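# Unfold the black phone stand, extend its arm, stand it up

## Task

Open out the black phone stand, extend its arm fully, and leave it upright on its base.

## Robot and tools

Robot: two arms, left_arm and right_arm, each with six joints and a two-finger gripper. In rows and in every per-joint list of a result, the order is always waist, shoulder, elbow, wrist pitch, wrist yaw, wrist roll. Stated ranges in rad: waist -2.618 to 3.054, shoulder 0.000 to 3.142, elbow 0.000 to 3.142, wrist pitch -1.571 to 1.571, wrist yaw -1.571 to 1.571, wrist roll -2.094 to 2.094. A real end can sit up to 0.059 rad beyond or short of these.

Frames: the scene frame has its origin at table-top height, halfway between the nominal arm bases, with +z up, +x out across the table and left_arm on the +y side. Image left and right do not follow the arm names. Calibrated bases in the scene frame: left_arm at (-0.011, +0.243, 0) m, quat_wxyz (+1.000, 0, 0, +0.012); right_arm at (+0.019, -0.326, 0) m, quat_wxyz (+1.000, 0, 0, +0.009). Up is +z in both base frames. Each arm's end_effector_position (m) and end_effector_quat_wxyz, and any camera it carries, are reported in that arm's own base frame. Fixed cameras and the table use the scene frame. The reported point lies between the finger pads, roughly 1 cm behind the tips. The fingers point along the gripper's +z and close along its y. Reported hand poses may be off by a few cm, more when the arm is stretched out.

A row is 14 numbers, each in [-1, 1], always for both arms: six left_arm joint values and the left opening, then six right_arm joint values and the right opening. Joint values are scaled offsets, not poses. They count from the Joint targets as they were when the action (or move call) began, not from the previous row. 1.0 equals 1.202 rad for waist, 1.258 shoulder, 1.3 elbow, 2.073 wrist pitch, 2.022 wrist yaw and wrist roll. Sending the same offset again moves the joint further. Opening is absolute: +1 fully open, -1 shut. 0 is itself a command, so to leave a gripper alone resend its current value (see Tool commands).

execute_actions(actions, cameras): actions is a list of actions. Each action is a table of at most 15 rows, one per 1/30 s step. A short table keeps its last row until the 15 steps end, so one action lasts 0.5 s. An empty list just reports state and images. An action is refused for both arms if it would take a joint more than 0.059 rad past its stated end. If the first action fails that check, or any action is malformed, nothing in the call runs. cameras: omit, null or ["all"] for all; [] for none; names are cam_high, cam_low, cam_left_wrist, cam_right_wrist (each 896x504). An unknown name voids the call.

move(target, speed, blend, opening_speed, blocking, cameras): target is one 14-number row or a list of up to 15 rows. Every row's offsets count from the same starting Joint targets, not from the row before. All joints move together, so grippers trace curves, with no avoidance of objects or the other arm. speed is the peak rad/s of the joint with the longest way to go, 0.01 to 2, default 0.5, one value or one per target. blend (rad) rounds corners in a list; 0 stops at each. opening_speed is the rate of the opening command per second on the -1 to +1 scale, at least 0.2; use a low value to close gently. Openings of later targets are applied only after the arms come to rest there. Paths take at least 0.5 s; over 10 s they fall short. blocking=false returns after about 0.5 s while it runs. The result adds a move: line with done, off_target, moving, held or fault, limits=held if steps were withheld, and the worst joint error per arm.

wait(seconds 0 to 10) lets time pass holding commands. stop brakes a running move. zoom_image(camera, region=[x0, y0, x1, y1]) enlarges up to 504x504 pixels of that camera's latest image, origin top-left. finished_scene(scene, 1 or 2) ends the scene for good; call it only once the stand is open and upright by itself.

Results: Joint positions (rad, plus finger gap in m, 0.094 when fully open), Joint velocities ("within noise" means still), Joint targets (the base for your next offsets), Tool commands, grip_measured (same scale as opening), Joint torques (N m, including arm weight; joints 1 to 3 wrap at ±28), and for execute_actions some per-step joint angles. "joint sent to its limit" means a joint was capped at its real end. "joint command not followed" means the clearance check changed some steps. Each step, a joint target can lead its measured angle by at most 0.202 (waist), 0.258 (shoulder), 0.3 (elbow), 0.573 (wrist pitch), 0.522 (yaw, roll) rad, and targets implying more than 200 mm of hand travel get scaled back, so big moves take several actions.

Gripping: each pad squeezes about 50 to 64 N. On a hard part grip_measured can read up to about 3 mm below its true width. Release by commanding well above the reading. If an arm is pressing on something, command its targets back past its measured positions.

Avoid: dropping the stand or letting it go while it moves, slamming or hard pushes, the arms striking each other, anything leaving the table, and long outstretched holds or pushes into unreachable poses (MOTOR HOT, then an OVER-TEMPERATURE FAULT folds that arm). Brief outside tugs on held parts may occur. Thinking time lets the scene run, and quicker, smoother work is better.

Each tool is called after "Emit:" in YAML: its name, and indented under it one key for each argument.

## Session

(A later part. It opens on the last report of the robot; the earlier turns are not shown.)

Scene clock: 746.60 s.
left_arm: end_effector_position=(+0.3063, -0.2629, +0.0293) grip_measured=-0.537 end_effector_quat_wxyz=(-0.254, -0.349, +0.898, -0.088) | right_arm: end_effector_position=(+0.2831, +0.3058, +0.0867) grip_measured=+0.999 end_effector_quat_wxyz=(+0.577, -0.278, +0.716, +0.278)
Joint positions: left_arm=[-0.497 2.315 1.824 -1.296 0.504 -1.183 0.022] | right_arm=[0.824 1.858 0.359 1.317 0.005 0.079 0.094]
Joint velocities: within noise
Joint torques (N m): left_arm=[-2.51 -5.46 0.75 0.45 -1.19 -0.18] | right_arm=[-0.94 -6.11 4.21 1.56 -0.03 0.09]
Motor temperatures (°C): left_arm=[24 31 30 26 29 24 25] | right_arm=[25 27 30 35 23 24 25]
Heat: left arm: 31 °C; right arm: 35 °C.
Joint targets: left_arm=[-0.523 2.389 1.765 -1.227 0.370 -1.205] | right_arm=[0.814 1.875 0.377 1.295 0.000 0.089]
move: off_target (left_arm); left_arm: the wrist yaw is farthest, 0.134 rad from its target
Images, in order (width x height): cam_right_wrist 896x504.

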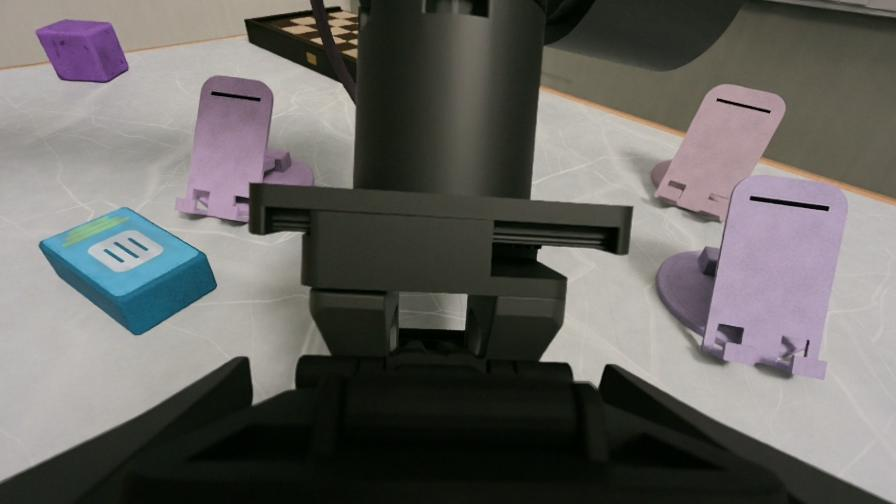

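Emit:
move:
  target: [0,0,0,0,0,0,-0.6, -0.009,0,0,0,0,0.0,0.3]
  opening_speed: 0.4
  cameras: ["cam_right_wrist"]

Scene clock: 753.30 s.
left_arm: end_effector_position=(+0.3063, -0.2629, +0.0293) grip_measured=-0.537 end_effector_quat_wxyz=(-0.254, -0.350, +0.898, -0.088) | right_arm: end_effector_position=(+0.2842, +0.3048, +0.0864) grip_measured=+0.431 end_effector_quat_wxyz=(+0.575, -0.279, +0.716, +0.280)
Joint positions: left_arm=[-0.497 2.315 1.824 -1.296 0.504 -1.184 0.022] | right_arm=[0.813 1.858 0.359 1.316 -0.013 0.08 0.067]
Joint velocities: within noise
Joint torques (N m): left_arm=[-2.56 -5.49 0.75 0.43 -1.18 -0.18] | right_arm=[-0.75 -6.15 4.21 1.56 0.2 0.08]
Motor temperatures (°C): left_arm=[24 31 30 26 29 24 25] | right_arm=[25 28 30 35 23 24 25]
Heat: left arm: 31 °C; right arm: 35 °C.
Joint targets: left_arm=[-0.523 2.389 1.765 -1.227 0.370 -1.205] | right_arm=[0.803 1.875 0.377 1.295 0.000 0.089]
move: off_target (left_arm); left_arm: the wrist yaw is farthest, 0.134 rad from its target
Images, in order (width x height): cam_right_wrist 896x504.

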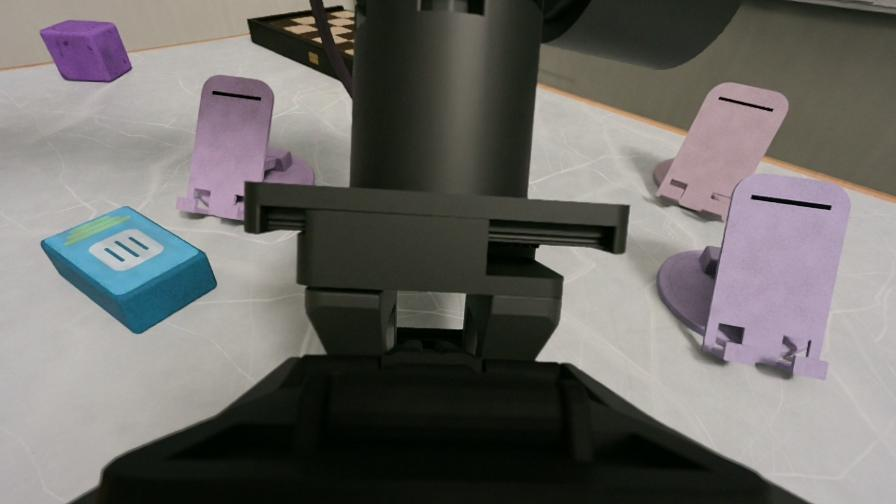

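Emit:
move:
  target: [0,0,0,0,0,0,-0.6, 0,-0.0827,-0.0977,-0.07,0,0,0.3]
  speed: 0.12
  cameras: ["cam_right_wrist","cam_left_wrist"]

Scene clock: 770.13 s.
left_arm: end_effector_position=(+0.2997, -0.2719, +0.0295) grip_measured=-0.537 end_effector_quat_wxyz=(-0.260, -0.343, +0.898, -0.089) | right_arm: end_effector_position=(+0.2716, +0.2904, +0.0815) grip_measured=+0.419 end_effector_quat_wxyz=(+0.559, -0.283, +0.731, +0.271)
Joint positions: left_arm=[-0.52 2.315 1.821 -1.289 0.518 -1.192 0.022] | right_arm=[0.813 1.777 0.295 1.252 -0.008 0.08 0.067]
Joint velocities: within noise
Joint torques (N m): left_arm=[-0.34 -5.55 1.02 0.39 -1.34 -0.12] | right_arm=[-0.91 -7.5 -0.27 0.79 0.11 0.06]
Motor temperatures (°C): left_arm=[24 31 30 26 29 24 26] | right_arm=[25 28 30 35 23 24 26]
Heat: left arm: 31 °C; right arm: 35 °C.
Joint targets: left_arm=[-0.523 2.389 1.765 -1.227 0.370 -1.206] | right_arm=[0.803 1.771 0.250 1.150 0.000 0.089]
move: off_target (left_arm, right_arm); left_arm: the wrist yaw is farthest, 0.148 rad from its target; right_arm: the wrist pitch is farthest, 0.102 rad from its target
Images, in order (width x height): cam_left_wrist 896x504, cam_right_wrist 896x504.

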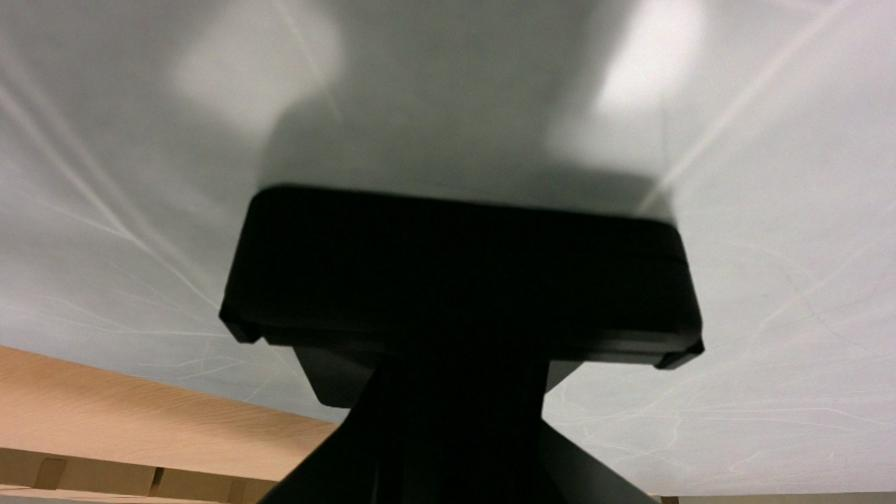

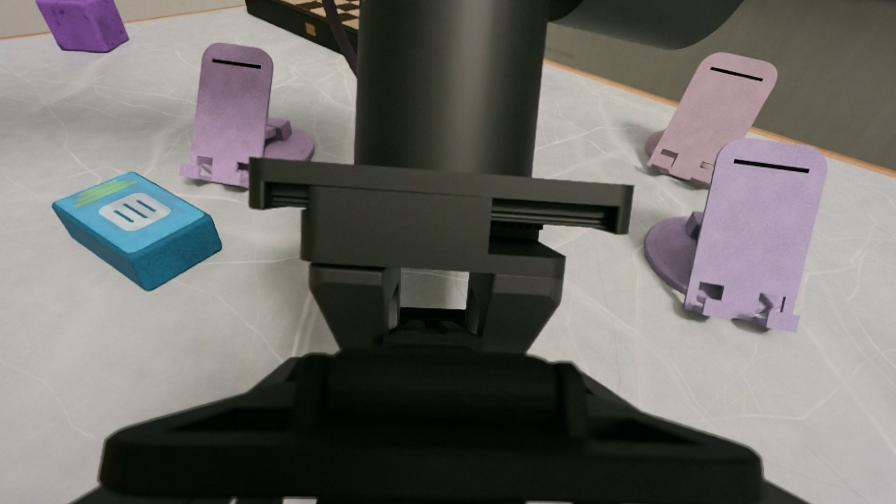

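Emit:
move:
  target: [0.033,0,0,0,-0.03,0,-0.6, 0,-0.06,-0.03,-0.05,0,0,0.3]
  speed: 0.12
  cameras: ["cam_right_wrist"]

Scene clock: 776.20 s.
left_arm: end_effector_position=(+0.3001, -0.2714, +0.0294) grip_measured=-0.538 end_effector_quat_wxyz=(-0.260, -0.344, +0.898, -0.089) | right_arm: end_effector_position=(+0.2615, +0.2803, +0.0748) grip_measured=+0.416 end_effector_quat_wxyz=(+0.538, -0.290, +0.747, +0.262)
Joint positions: left_arm=[-0.518 2.315 1.821 -1.289 0.518 -1.192 0.022] | right_arm=[0.813 1.701 0.258 1.156 -0.011 0.08 0.067]
Joint velocities: within noise
Joint torques (N m): left_arm=[3.37 -5.52 0.99 0.39 -2 -0.12] | right_arm=[-0.72 -6.57 -0.1 0.7 0.13 0.08]
Motor temperatures (°C): left_arm=[24 31 30 26 29 24 26] | right_arm=[25 28 30 34 23 24 26]
Heat: left arm: 31 °C; right arm: 34 °C.
Joint targets: left_arm=[-0.483 2.389 1.765 -1.227 0.310 -1.205] | right_arm=[0.803 1.696 0.211 1.046 0.000 0.089]
move: off_target (left_arm, right_arm); left_arm: the wrist yaw is farthest, 0.208 rad from its target; right_arm: the wrist pitch is farthest, 0.110 rad from its target
Images, in order (width x height): cam_right_wrist 896x504.

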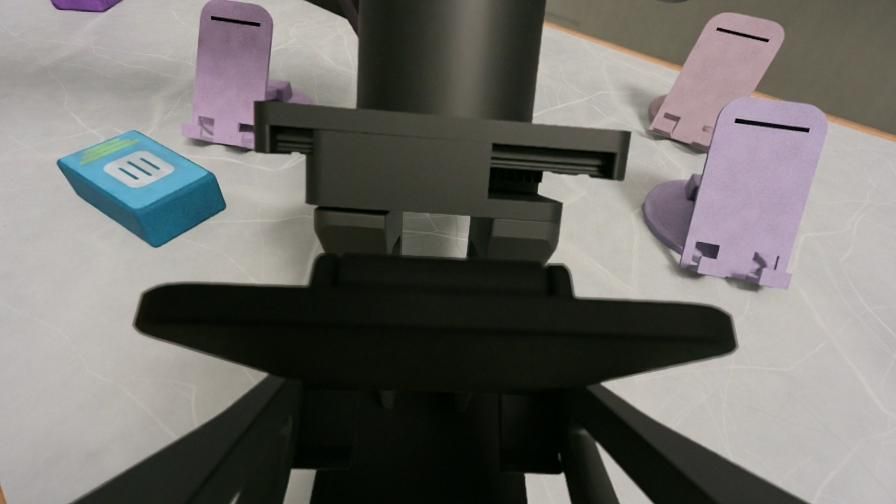

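Emit:
move:
  target: [0,0,0,0,0,0,-0.6, 0,-0.128,-0.0585,-0.084,0,0,0.3]
  speed: 0.12
  cameras: ["cam_right_wrist"]

Scene clock: 784.30 s.
left_arm: end_effector_position=(+0.3002, -0.2713, +0.0293) grip_measured=-0.538 end_effector_quat_wxyz=(-0.260, -0.343, +0.898, -0.091) | right_arm: end_effector_position=(+0.2431, +0.2610, +0.0719) grip_measured=+0.388 end_effector_quat_wxyz=(+0.513, -0.287, +0.767, +0.258)
Joint positions: left_arm=[-0.517 2.315 1.819 -1.288 0.52 -1.19 0.022] | right_arm=[0.813 1.536 0.186 1.003 -0.011 0.103 0.065]
Joint velocities: within noise
Joint torques (N m): left_arm=[3.3 -5.49 1.13 0.39 -2.03 -0.12] | right_arm=[-0.69 -5.18 0.12 0.47 0.11 -0.16]
Motor temperatures (°C): left_arm=[24 31 30 26 30 24 26] | right_arm=[25 28 29 33 23 24 26]
Heat: left arm: 31 °C; right arm: 33 °C.
Joint targets: left_arm=[-0.483 2.389 1.766 -1.226 0.310 -1.205] | right_arm=[0.803 1.535 0.135 0.872 0.000 0.089]
move: off_target (left_arm, right_arm); left_arm: the wrist yaw is farthest, 0.210 rad from its target; right_arm: the wrist pitch is farthest, 0.132 rad from its target
Images, in order (width x height): cam_right_wrist 896x504.

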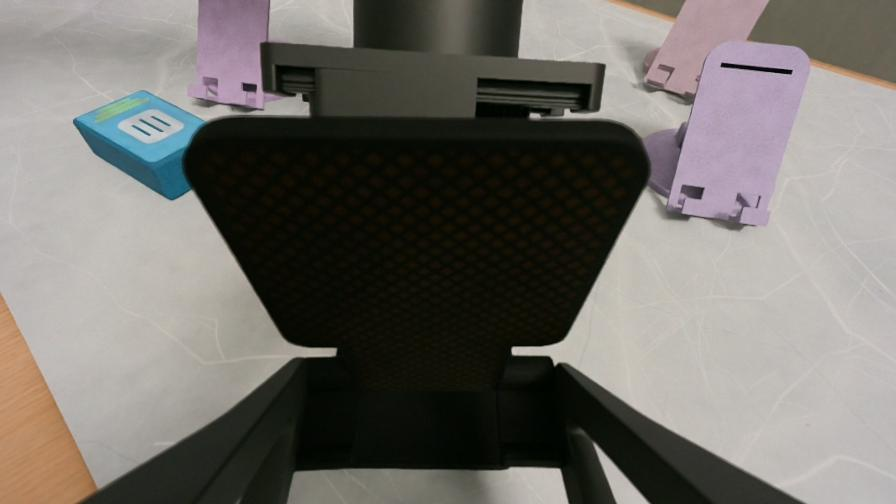

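Emit:
move:
  target: [0,0,0,0,0,0,-0.6, 0,-0.263,0.016,-0.235,0,0,0.3]
  speed: 0.15
  cameras: ["cam_right_wrist","cam_low"]

Emit:
zoom_image:
  camera: "cam_low"
  region: [380, 200, 520, 320]

Scene clock: 794.20 s.
left_arm: end_effector_position=(+0.2995, -0.2719, +0.0294) grip_measured=-0.538 end_effector_quat_wxyz=(-0.263, -0.348, +0.895, -0.090) | right_arm: end_effector_position=(+0.2254, +0.2409, +0.0813) grip_measured=+0.368 end_effector_quat_wxyz=(+0.475, -0.293, +0.794, +0.239)
Joint positions: left_arm=[-0.517 2.315 1.817 -1.288 0.525 -1.201 0.022] | right_arm=[0.813 1.203 0.192 0.561 -0.005 0.109 0.064]
Joint velocities: within noise
Joint torques (N m): left_arm=[3.23 -5.52 1.24 0.37 -2.09 -0.03] | right_arm=[-0.66 -3.21 2.44 0.03 0.07 -0.29]
Motor temperatures (°C): left_arm=[25 31 30 26 31 24 26] | right_arm=[25 28 29 32 23 24 26]
Heat: left arm: 31 °C; right arm: 32 °C.
Joint targets: left_arm=[-0.483 2.389 1.765 -1.227 0.310 -1.206] | right_arm=[0.803 1.204 0.156 0.385 0.000 0.089]
move: off_target (left_arm, right_arm); left_arm: the wrist yaw is farthest, 0.215 rad from its target; right_arm: the wrist pitch is farthest, 0.176 rad from its target
Images, in order (width x height): cam_low 896x504, cam_right_wrist 896x504.

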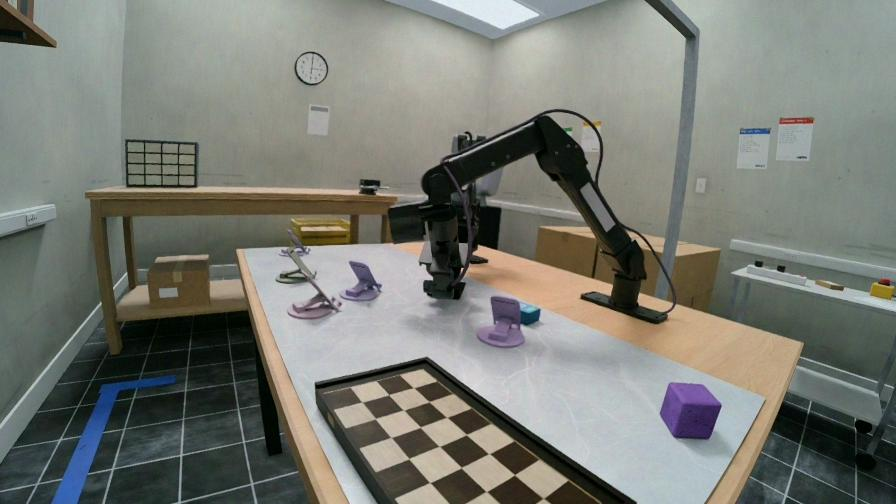

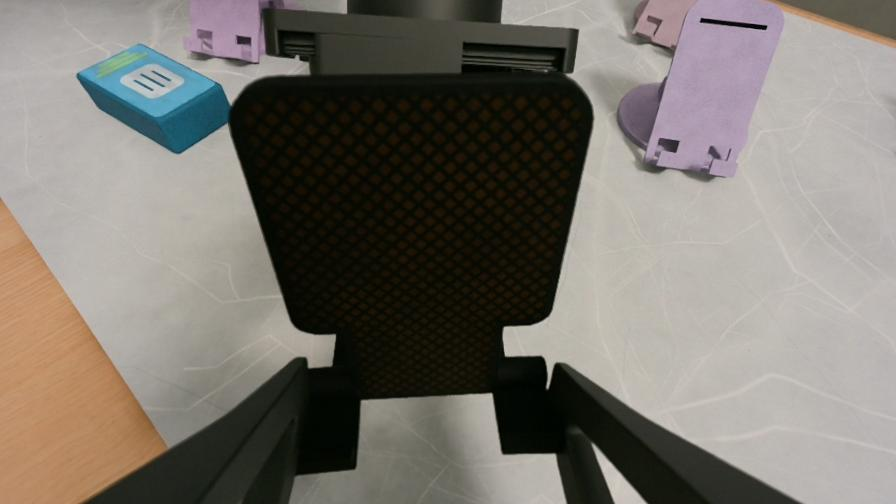

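Scaled by 3.600.

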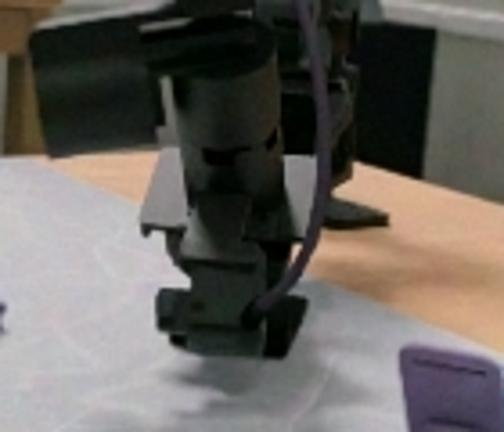

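Emit:
move:
  target: [0,0,0,0,0,0,-0.6, 0,-0.196,0.103,-0.263,0,0,0.3]
  speed: 0.15
  cameras: ["cam_right_wrist"]

Scene clock: 806.83 s.
left_arm: end_effector_position=(+0.2989, -0.2725, +0.0296) grip_measured=-0.538 end_effector_quat_wxyz=(-0.265, -0.352, +0.893, -0.091) | right_arm: end_effector_position=(+0.2110, +0.2244, +0.0986) grip_measured=+0.359 end_effector_quat_wxyz=(+0.423, -0.303, +0.828, +0.211)
Joint positions: left_arm=[-0.517 2.315 1.816 -1.288 0.53 -1.208 0.022] | right_arm=[0.813 0.963 0.319 0.057 0 0.112 0.064]
Joint velocities: within noise
Joint torques (N m): left_arm=[3.25 -5.45 1.33 0.36 -2.14 0.03] | right_arm=[-0.95 -2.45 3.97 -0.49 0.05 -0.27]
Motor temperatures (°C): left_arm=[25 31 30 26 32 24 26] | right_arm=[25 27 29 31 23 24 26]
Heat: left arm: 32 °C; right arm: 31 °C.
Joint targets: left_arm=[-0.483 2.389 1.765 -1.227 0.310 -1.205] | right_arm=[0.803 0.957 0.290 -0.160 0.000 0.089]
move: off_target (left_arm, right_arm); left_arm: the wrist yaw is farthest, 0.220 rad from its target; right_arm: the wrist pitch is farthest, 0.217 rad from its target
Images, in order (width x height): cam_right_wrist 896x504.

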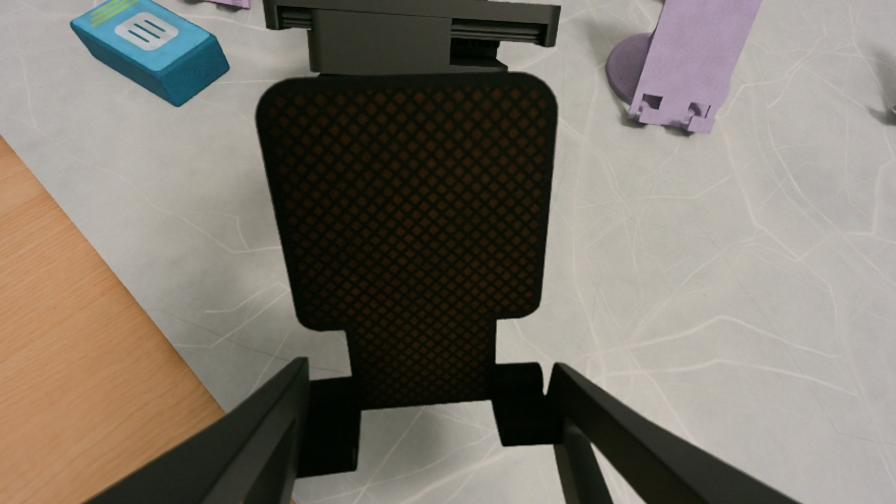

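Emit:
move:
  target: [0,0,0,0,0,0,-0.6, 0,-0.075,0.024,-0.103,0,0,0.3]
  speed: 0.15
  cameras: ["cam_right_wrist"]

Scene clock: 814.93 s.
left_arm: end_effector_position=(+0.2956, -0.2742, +0.0297) grip_measured=-0.538 end_effector_quat_wxyz=(-0.273, -0.355, +0.889, -0.091) | right_arm: end_effector_position=(+0.2026, +0.2146, +0.1083) grip_measured=+0.354 end_effector_quat_wxyz=(+0.411, -0.304, +0.835, +0.204)
Joint positions: left_arm=[-0.52 2.315 1.81 -1.289 0.544 -1.217 0.022] | right_arm=[0.813 0.869 0.355 -0.103 0.003 0.113 0.064]
Joint velocities: within noise
Joint torques (N m): left_arm=[3.54 -5.41 1.74 0.36 -2.3 0.1] | right_arm=[-0.72 -2.15 3.99 -1.06 -0.03 -0.28]
Motor temperatures (°C): left_arm=[25 31 30 26 32 24 26] | right_arm=[25 27 29 31 23 24 27]
Heat: left arm: 32 °C; right arm: 31 °C.
Joint targets: left_arm=[-0.483 2.389 1.765 -1.226 0.310 -1.206] | right_arm=[0.803 0.863 0.321 -0.374 0.000 0.089]
move: off_target (left_arm, right_arm); left_arm: the wrist yaw is farthest, 0.234 rad from its target; right_arm: the wrist pitch is farthest, 0.270 rad from its target
Images, in order (width x height): cam_right_wrist 896x504.

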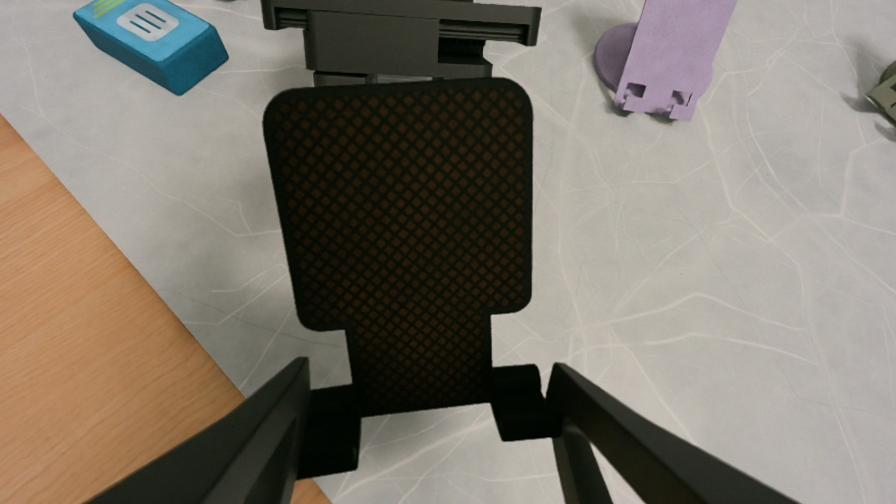

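Emit:
move:
  target: [-0.028,0,0,0,0.05,0,-0.6, 0,0,0.015,0.11,0,0.01,0.3]
  speed: 0.2
  cameras: []

Emit:
move:
  target: [0,0,0,0,0,0,-0.6, 0,0,0,0,0,0,1.0]
  opening_speed: 0.4
  cameras: ["cam_right_wrist"]

Scene clock: 825.57 s.
left_arm: end_effector_position=(+0.2948, -0.2752, +0.0300) grip_measured=-0.538 end_effector_quat_wxyz=(-0.274, -0.355, +0.889, -0.091) | right_arm: end_effector_position=(+0.2042, +0.2162, +0.1117) grip_measured=+0.351 end_effector_quat_wxyz=(+0.417, -0.301, +0.832, +0.207)
Joint positions: left_arm=[-0.522 2.315 1.81 -1.289 0.547 -1.22 0.022] | right_arm=[0.813 0.869 0.356 -0.088 0.003 0.116 0.063]
Joint velocities: within noise
Joint torques (N m): left_arm=[0.47 -5.49 1.88 0.37 -1.2 0.14] | right_arm=[-0.9 -2.07 5.11 1 -0.05 -0.05]
Motor temperatures (°C): left_arm=[25 31 30 26 33 24 26] | right_arm=[25 27 30 31 23 24 27]
Heat: left arm: 33 °C; right arm: 31 °C.
Joint targets: left_arm=[-0.517 2.389 1.765 -1.226 0.411 -1.205] | right_arm=[0.803 0.863 0.340 -0.146 0.000 0.109]
move: off_target (left_arm, right_arm); left_arm: the wrist yaw is farthest, 0.136 rad from its target; right_arm: the wrist pitch is farthest, 0.058 rad from its target
No camera images: "cameras" was empty.

Scene clock: 827.53 s.
left_arm: end_effector_position=(+0.2948, -0.2752, +0.0300) grip_measured=-0.538 end_effector_quat_wxyz=(-0.274, -0.354, +0.889, -0.091) | right_arm: end_effector_position=(+0.2001, +0.2125, +0.1039) grip_measured=+0.999 end_effector_quat_wxyz=(+0.402, -0.304, +0.840, +0.201)
Joint positions: left_arm=[-0.522 2.315 1.81 -1.289 0.547 -1.217 0.022] | right_arm=[0.813 0.869 0.356 -0.126 0.001 0.117 0.094]
Joint velocities: within noise
Joint torques (N m): left_arm=[0.44 -5.53 1.8 0.37 -1.17 0.12] | right_arm=[-0.73 -2.13 5.15 1.33 -0.01 -0.09]
Motor temperatures (°C): left_arm=[25 31 30 26 33 24 26] | right_arm=[25 27 30 31 23 24 27]
Heat: left arm: 33 °C; right arm: 31 °C.
Joint targets: left_arm=[-0.517 2.389 1.765 -1.226 0.411 -1.206] | right_arm=[0.803 0.863 0.340 -0.146 0.000 0.109]
move: off_target (left_arm); left_arm: the wrist yaw is farthest, 0.136 rad from its target
Images, in order (width x height): cam_right_wrist 896x504.

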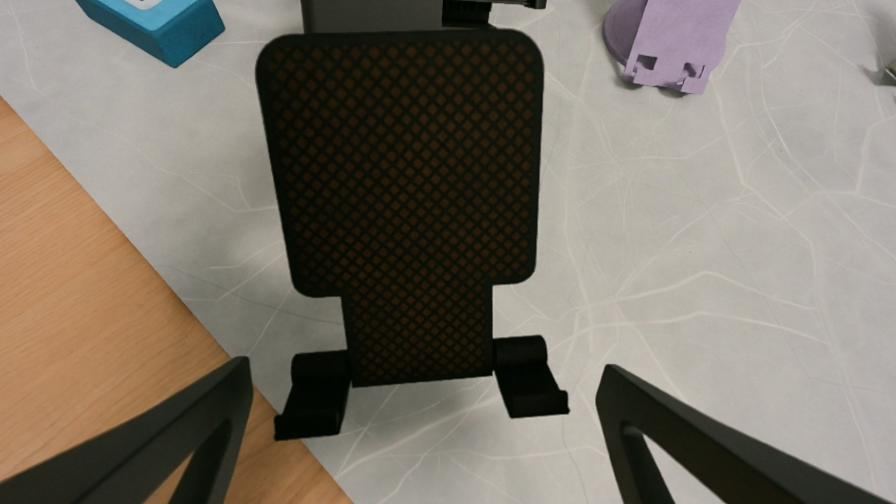

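Emit:
move:
  target: [0,0,0,0,0,0,-0.6, 0,-0.244,-0.063,-0.084,0,0,1.0]
  speed: 0.3
  cameras: ["cam_right_wrist"]

Scene clock: 832.33 s.
left_arm: end_effector_position=(+0.2948, -0.2752, +0.0300) grip_measured=-0.538 end_effector_quat_wxyz=(-0.274, -0.354, +0.889, -0.091) | right_arm: end_effector_position=(+0.1755, +0.1864, +0.1105) grip_measured=+0.999 end_effector_quat_wxyz=(+0.422, -0.300, +0.829, +0.211)
Joint positions: left_arm=[-0.522 2.315 1.81 -1.289 0.547 -1.217 0.022] | right_arm=[0.813 0.567 0.279 -0.3 0.001 0.117 0.094]
Joint velocities: within noise
Joint torques (N m): left_arm=[0.46 -5.46 1.8 0.37 -1.17 0.12] | right_arm=[-0.76 -0.4 5.12 1.43 0.01 -0.12]
Motor temperatures (°C): left_arm=[24 31 30 26 32 24 26] | right_arm=[25 27 30 32 23 24 26]
Heat: left arm: 32 °C; right arm: 32 °C.
Joint targets: left_arm=[-0.517 2.389 1.765 -1.226 0.411 -1.206] | right_arm=[0.803 0.556 0.259 -0.320 0.000 0.109]
move: off_target (left_arm); left_arm: the wrist yaw is farthest, 0.136 rad from its target
Images, in order (width x height): cam_right_wrist 896x504.

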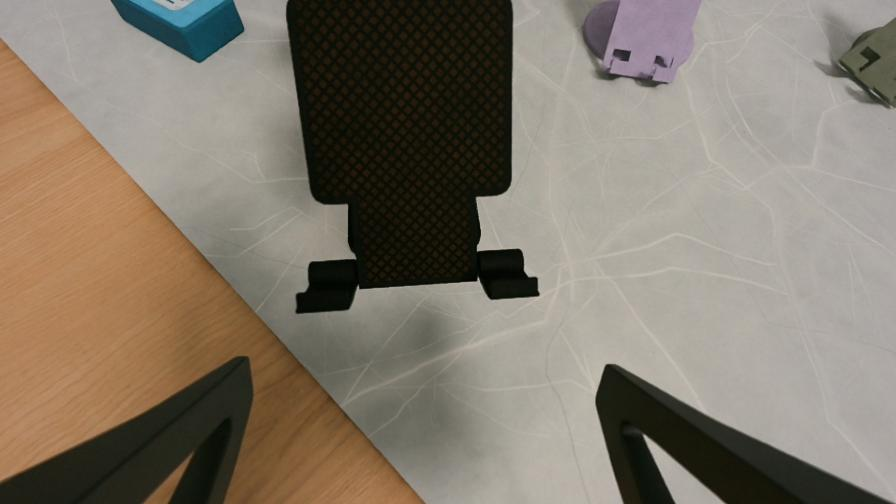

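Emit:
move:
  target: [-0.002,-0.07,0.03,-0.025,0.055,-0.005,-0.6, 0,0,0,0,0,0,1.0]
  speed: 0.15
  cameras: []

Emit:
move:
  target: [0,0,0,0,0,0,0.15, 0,0,0,0,0,0,1.0]
  opening_speed: 0.4
  cameras: ["cam_left_wrist","cam_low"]

Emit:
zoom_image:
  camera: "cam_low"
  region: [380, 200, 520, 320]

Scene clock: 838.50 s.
left_arm: end_effector_position=(+0.2945, -0.2758, +0.0311) grip_measured=-0.538 end_effector_quat_wxyz=(-0.275, -0.354, +0.889, -0.093) | right_arm: end_effector_position=(+0.1754, +0.1863, +0.1103) grip_measured=+0.999 end_effector_quat_wxyz=(+0.422, -0.300, +0.829, +0.211)
Joint positions: left_arm=[-0.522 2.313 1.81 -1.291 0.551 -1.217 0.022] | right_arm=[0.813 0.567 0.279 -0.301 0.001 0.117 0.094]
Joint velocities: within noise
Joint torques (N m): left_arm=[0.24 -12.93 4.71 -0.13 0.02 0.03] | right_arm=[-0.75 -0.25 5.19 1.38 -0.05 -0.13]
Motor temperatures (°C): left_arm=[24 31 30 26 31 24 26] | right_arm=[25 26 30 32 23 24 26]
Heat: left arm: 31 °C; right arm: 32 °C.
Joint targets: left_arm=[-0.519 2.301 1.804 -1.278 0.522 -1.216] | right_arm=[0.803 0.556 0.259 -0.320 0.000 0.109]
move: done
No camera images: "cameras" was empty.

Scene clock: 840.60 s.
left_arm: end_effector_position=(+0.2898, -0.2738, +0.0327) grip_measured=+0.148 end_effector_quat_wxyz=(-0.284, -0.355, +0.887, -0.086) | right_arm: end_effector_position=(+0.1753, +0.1863, +0.1102) grip_measured=+0.999 end_effector_quat_wxyz=(+0.422, -0.300, +0.829, +0.211)
Joint positions: left_arm=[-0.522 2.313 1.81 -1.314 0.555 -1.213 0.054] | right_arm=[0.813 0.567 0.279 -0.301 0.001 0.117 0.094]
Joint velocities: within noise
Joint torques (N m): left_arm=[0.24 -12.9 4.7 0.04 -0.03 -0.02] | right_arm=[-0.8 -0.49 5.3 1.41 0.03 -0.08]
Motor temperatures (°C): left_arm=[24 31 30 26 31 24 26] | right_arm=[25 26 30 32 23 24 26]
Heat: left arm: 31 °C; right arm: 32 °C.
Joint targets: left_arm=[-0.519 2.301 1.804 -1.278 0.522 -1.216] | right_arm=[0.803 0.556 0.259 -0.320 0.000 0.109]
move: off_target (left_arm); left_arm: the wrist pitch is farthest, 0.036 rad from its target
Images, in order (width x height): cam_low 896x504, cam_left_wrist 896x504.

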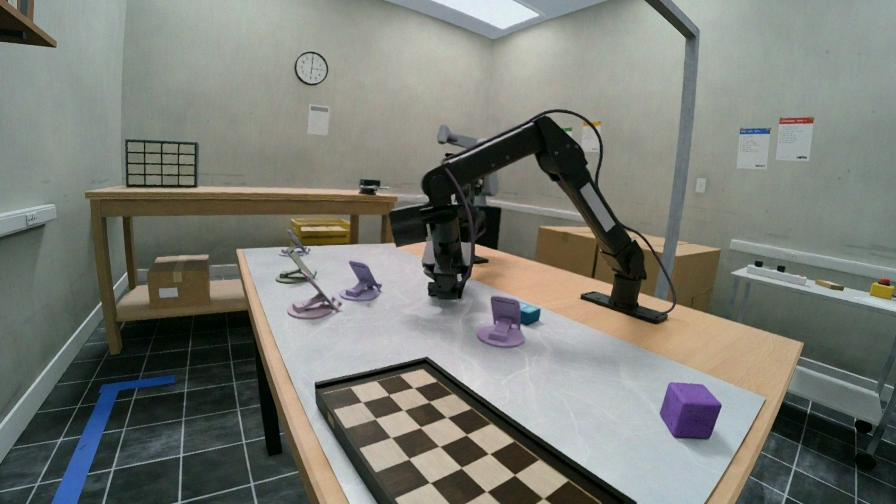

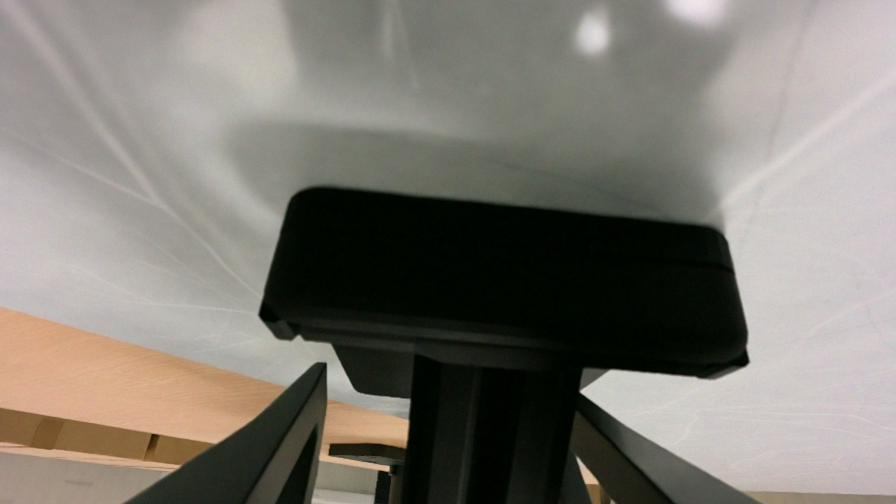

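Scaled by 3.600.

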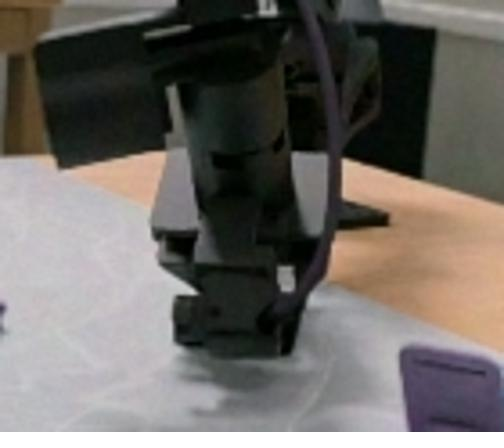

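Emit:
move:
  target: [0,0.012,0.0246,-0.008,0,0,0.2, 0,0,0,0,0,0,1.0]
  speed: 0.15
  cameras: ["cam_left_wrist"]

Scene clock: 865.17 s.
left_arm: end_effector_position=(+0.2895, -0.2737, +0.0328) grip_measured=+0.198 end_effector_quat_wxyz=(-0.284, -0.355, +0.887, -0.085) | right_arm: end_effector_position=(+0.1753, +0.1863, +0.1102) grip_measured=+0.999 end_effector_quat_wxyz=(+0.422, -0.300, +0.829, +0.211)
Joint positions: left_arm=[-0.522 2.313 1.81 -1.316 0.555 -1.212 0.056] | right_arm=[0.813 0.567 0.279 -0.301 0.001 0.117 0.094]
Joint velocities: within noise
Joint torques (N m): left_arm=[0.18 -11.59 7.2 -0.1 -0.05 -0.01] | right_arm=[-0.8 -0.47 5.41 1.34 -0.02 -0.09]
Motor temperatures (°C): left_arm=[24 33 31 26 29 24 25] | right_arm=[25 26 30 33 23 24 25]
Heat: left arm: 33 °C; right arm: 33 °C.
Joint targets: left_arm=[-0.519 2.316 1.836 -1.295 0.522 -1.216] | right_arm=[0.803 0.556 0.259 -0.320 0.000 0.109]
move: done
Images, in order (width x height): cam_left_wrist 896x504.

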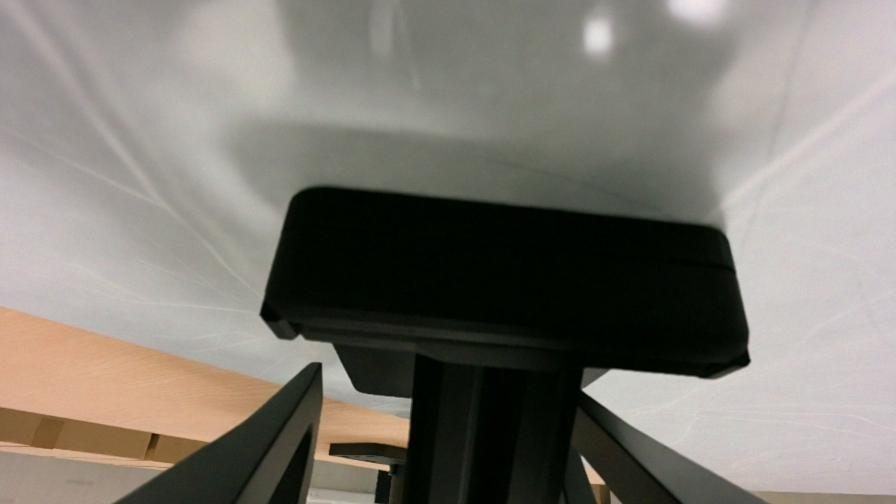

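Emit:
move:
  target: [0,-0.008,0.02,0.02,0,0,0.2, 0,0,0,0,0,0,1.0]
  speed: 0.15
  cameras: ["cam_left_wrist"]

Scene clock: 868.60 s.
left_arm: end_effector_position=(+0.3026, -0.2778, +0.0324) grip_measured=+0.198 end_effector_quat_wxyz=(-0.260, -0.348, +0.895, -0.101) | right_arm: end_effector_position=(+0.1753, +0.1862, +0.1101) grip_measured=+0.999 end_effector_quat_wxyz=(+0.421, -0.300, +0.829, +0.211)
Joint positions: left_arm=[-0.522 2.313 1.827 -1.275 0.536 -1.212 0.056] | right_arm=[0.813 0.567 0.279 -0.302 0.001 0.117 0.094]
Joint velocities: within noise
Joint torques (N m): left_arm=[0.2 -12.6 8.08 0 0.17 -0.02] | right_arm=[-0.68 -0.34 5.35 1.37 -0.03 -0.1]
Motor temperatures (°C): left_arm=[24 33 32 26 29 24 25] | right_arm=[25 26 30 33 23 24 25]
Heat: left arm: 33 °C; right arm: 33 °C.
Joint targets: left_arm=[-0.519 2.306 1.862 -1.253 0.522 -1.216] | right_arm=[0.803 0.556 0.259 -0.320 0.000 0.109]
move: done
Images, in order (width x height): cam_left_wrist 896x504.

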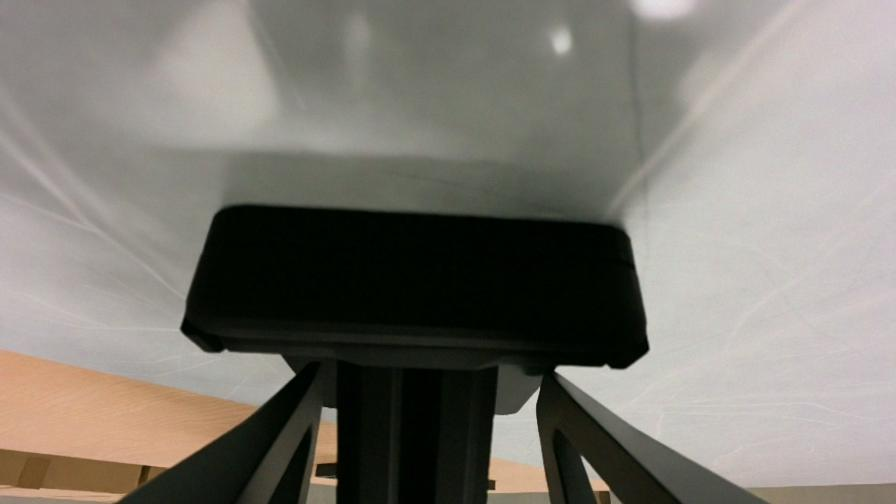

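Emit:
move:
  target:
    - [0,-0.0437,0.0838,-0.079,0,0,0.2, 0,0,0,0,0,0,1.0]
    - [0,-0.0556,0.1692,-0.1404,0,0,0.2, 0,0,0,0,0,0,1.0]
  speed: 0.2
  blend: 0.03
  cameras: ["cam_left_wrist","cam_right_wrist"]

Scene clock: 873.73 s.
left_arm: end_effector_position=(+0.3045, -0.2771, +0.0948) grip_measured=+0.198 end_effector_quat_wxyz=(-0.260, -0.349, +0.895, -0.094) | right_arm: end_effector_position=(+0.1753, +0.1862, +0.1101) grip_measured=+0.999 end_effector_quat_wxyz=(+0.421, -0.300, +0.829, +0.211)
Joint positions: left_arm=[-0.522 2.294 2.046 -1.523 0.526 -1.212 0.056] | right_arm=[0.813 0.567 0.279 -0.302 0.001 0.117 0.094]
Joint velocities: within noise
Joint torques (N m): left_arm=[0.18 -17.29 8.34 -0.43 0.26 -0.01] | right_arm=[-0.95 -0.42 5.2 1.37 0.02 -0.1]
Motor temperatures (°C): left_arm=[24 34 33 26 29 24 25] | right_arm=[25 26 30 33 23 24 25]
Heat: left arm: 34 °C; right arm: 33 °C.
Joint targets: left_arm=[-0.519 2.236 2.082 -1.545 0.522 -1.215] | right_arm=[0.803 0.556 0.259 -0.320 0.000 0.109]
move: off_target (left_arm); left_arm: the shoulder is farthest, 0.058 rad from its target
Images, in order (width x height): cam_left_wrist 896x504, cam_right_wrist 896x504.

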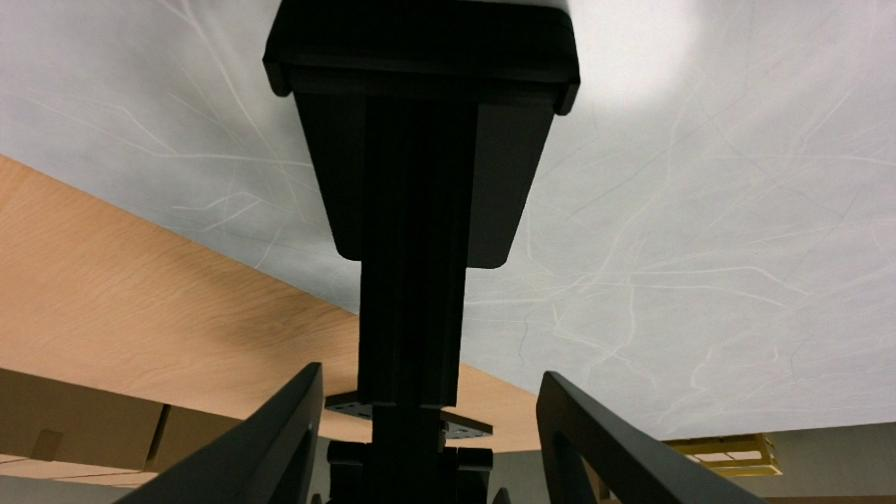

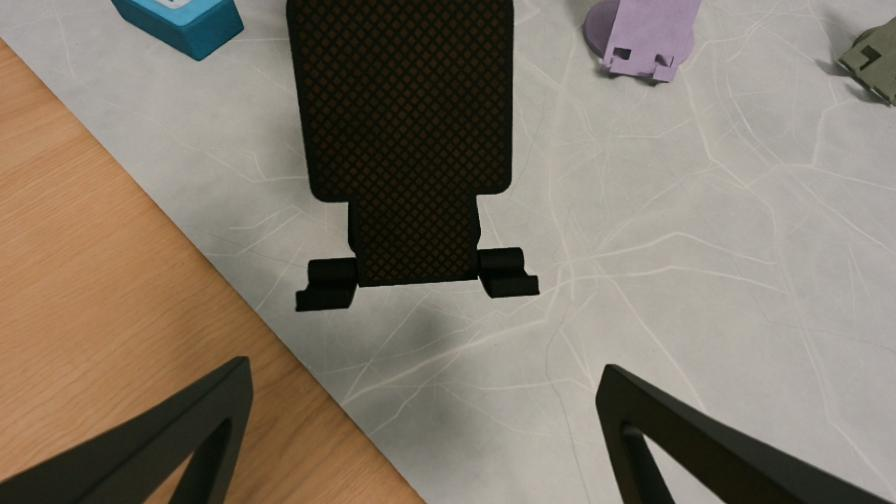

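Emit:
move:
  target: [0.08,-0.03,0,0.02,0,0,0.3, 0,0,0,0,0,0,1.0]
  speed: 0.2
  cameras: ["cam_left_wrist","cam_right_wrist"]

Scene clock: 881.47 s.
left_arm: end_effector_position=(+0.3330, -0.2459, +0.1089) grip_measured=+0.298 end_effector_quat_wxyz=(-0.239, -0.389, +0.881, -0.122) | right_arm: end_effector_position=(+0.1753, +0.1862, +0.1101) grip_measured=+0.999 end_effector_quat_wxyz=(+0.421, -0.300, +0.829, +0.211)
Joint positions: left_arm=[-0.422 2.256 2.046 -1.515 0.523 -1.212 0.061] | right_arm=[0.813 0.567 0.279 -0.302 0.001 0.117 0.094]
Joint velocities: within noise
Joint torques (N m): left_arm=[-0.13 -17.1 8.38 -0.04 0.3 -0.03] | right_arm=[-0.83 -0.39 5.24 1.4 0.01 -0.13]
Motor temperatures (°C): left_arm=[24 38 34 26 28 24 25] | right_arm=[25 26 30 33 23 24 25]
Heat: left arm: 38 °C; right arm: 33 °C.
Joint targets: left_arm=[-0.423 2.198 2.082 -1.503 0.522 -1.216] | right_arm=[0.803 0.556 0.259 -0.320 0.000 0.109]
move: off_target (left_arm); left_arm: the shoulder is farthest, 0.058 rad from its target
Images, in order (width x height): cam_left_wrist 896x504, cam_right_wrist 896x504.

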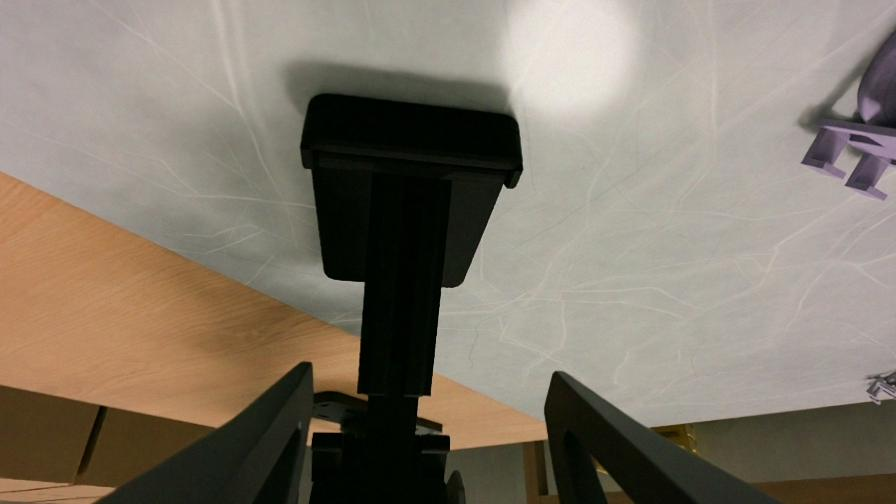

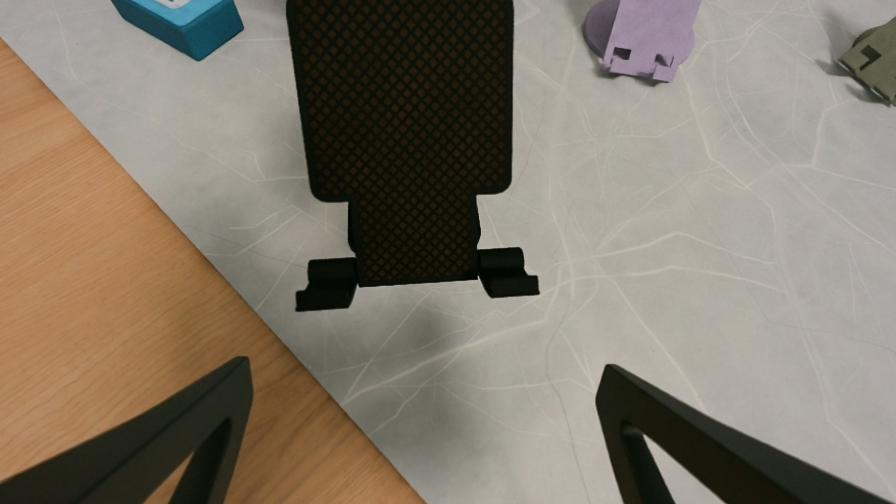

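Emit:
move:
  target:
    - [0,-0.1,0,0,0,0,0.3, 0,0,0,0,0,0,1.0]
    - [0.29,-0.2154,-0.3146,0.156,0.088,-0.008,0.3, 0,0,0,0,0,0,1.0]
  speed: 0.4
  blend: 0.03
  cameras: ["cam_low","cam_right_wrist"]

Emit:
zoom_image:
  camera: "cam_low"
  region: [380, 180, 520, 310]

Scene clock: 888.87 s.
left_arm: end_effector_position=(+0.3842, -0.1398, +0.1375) grip_measured=+0.298 end_effector_quat_wxyz=(-0.176, -0.504, +0.795, -0.289) | right_arm: end_effector_position=(+0.1753, +0.1862, +0.1101) grip_measured=+0.999 end_effector_quat_wxyz=(+0.421, -0.300, +0.829, +0.211)
Joint positions: left_arm=[-0.072 1.985 1.684 -1.196 0.686 -1.228 0.061] | right_arm=[0.813 0.567 0.279 -0.302 0.001 0.117 0.094]
Joint velocities: within noise
Joint torques (N m): left_arm=[-0.28 -15.36 4.92 0.38 0.54 -0.03] | right_arm=[-0.8 -0.5 5.09 1.4 -0.03 -0.15]
Motor temperatures (°C): left_arm=[24 39 34 26 28 24 25] | right_arm=[25 26 30 33 23 24 25]
Heat: left arm: 39 °C; right arm: 33 °C.
Joint targets: left_arm=[-0.075 1.927 1.673 -1.180 0.700 -1.232] | right_arm=[0.803 0.556 0.259 -0.320 0.000 0.109]
move: off_target (left_arm); left_arm: the shoulder is farthest, 0.058 rad from its target
Images, in order (width x height): cam_low 896x504, cam_right_wrist 896x504.

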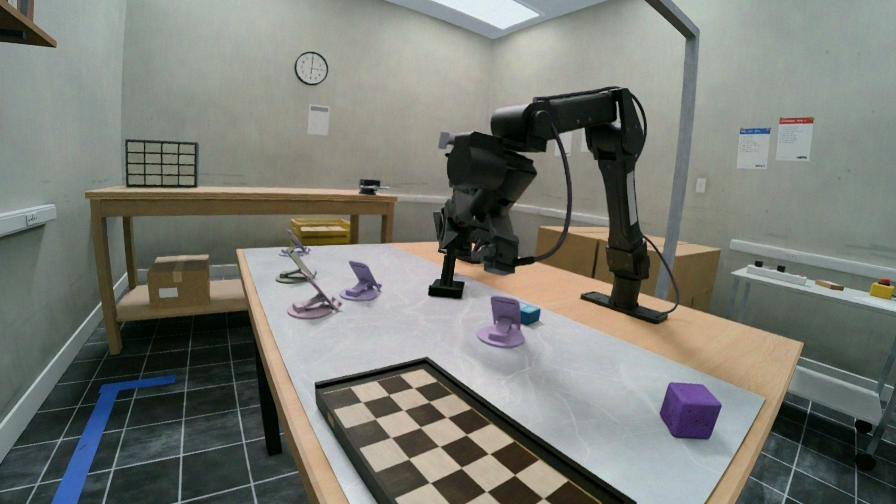

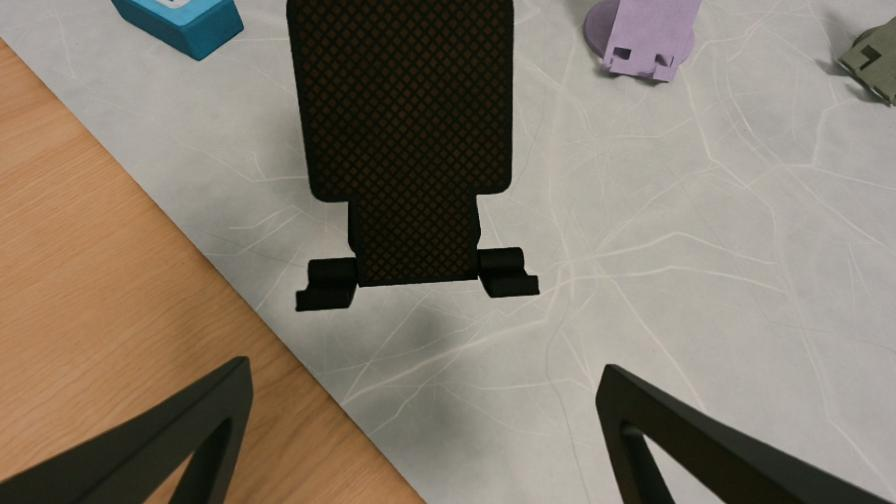

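Scaled by 3.600.

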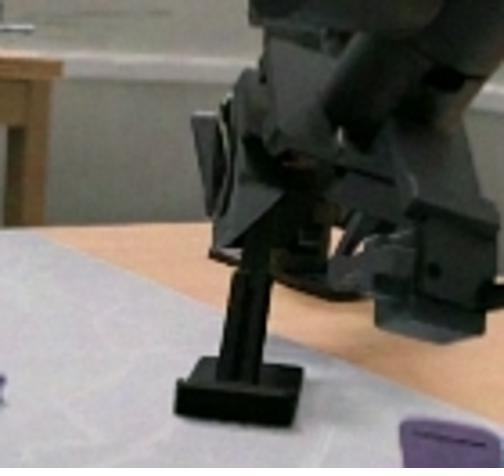

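Emit:
move:
  target:
    - [0,0,0,0,0,0,0.3, 0,-0.2,0,0,0,0,1.0]
    - [0.4,0,0,0,0,0,0.3, -0.42,-0.2,0,0,0,0,1.0]
  speed: 0.5
  blend: 0.03
  cameras: ["cam_low"]

Emit:
zoom_image:
  camera: "cam_low"
  region: [380, 180, 520, 310]

Scene clock: 897.60 s.
left_arm: end_effector_position=(+0.4059, +0.0549, +0.1381) grip_measured=+0.298 end_effector_quat_wxyz=(+0.101, +0.679, -0.650, +0.325) | right_arm: end_effector_position=(+0.2382, +0.0764, +0.1674) grip_measured=+0.999 end_effector_quat_wxyz=(+0.562, -0.078, +0.814, +0.121)
Joint positions: left_arm=[0.413 1.985 1.684 -1.193 0.691 -1.229 0.061] | right_arm=[0.307 0.317 0.279 -0.307 0 0.116 0.094]
Joint velocities: within noise
Joint torques (N m): left_arm=[-0.65 -15.34 4.98 0.37 0.49 -0.02] | right_arm=[-0.55 0.57 5.31 1.56 0.05 -0.1]
Motor temperatures (°C): left_arm=[24 41 33 26 28 24 25] | right_arm=[25 26 30 33 23 24 25]
Heat: left arm: 41 °C; right arm: 33 °C.
Joint targets: left_arm=[0.406 1.927 1.673 -1.180 0.700 -1.232] | right_arm=[0.299 0.304 0.259 -0.320 0.000 0.109]
move: off_target (left_arm); left_arm: the shoulder is farthest, 0.058 rad from its target
Images, in order (width x height): cam_low 896x504.

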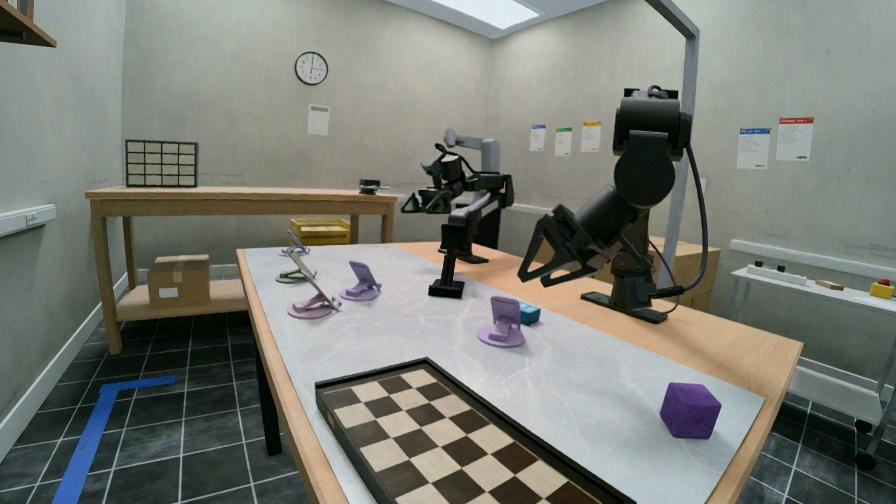

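Scaled by 3.600.

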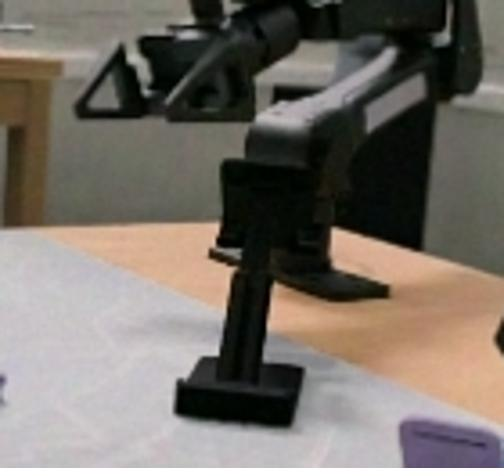

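Emit:
finished_scene:
  scene: 2

The scene is finished: the task was done.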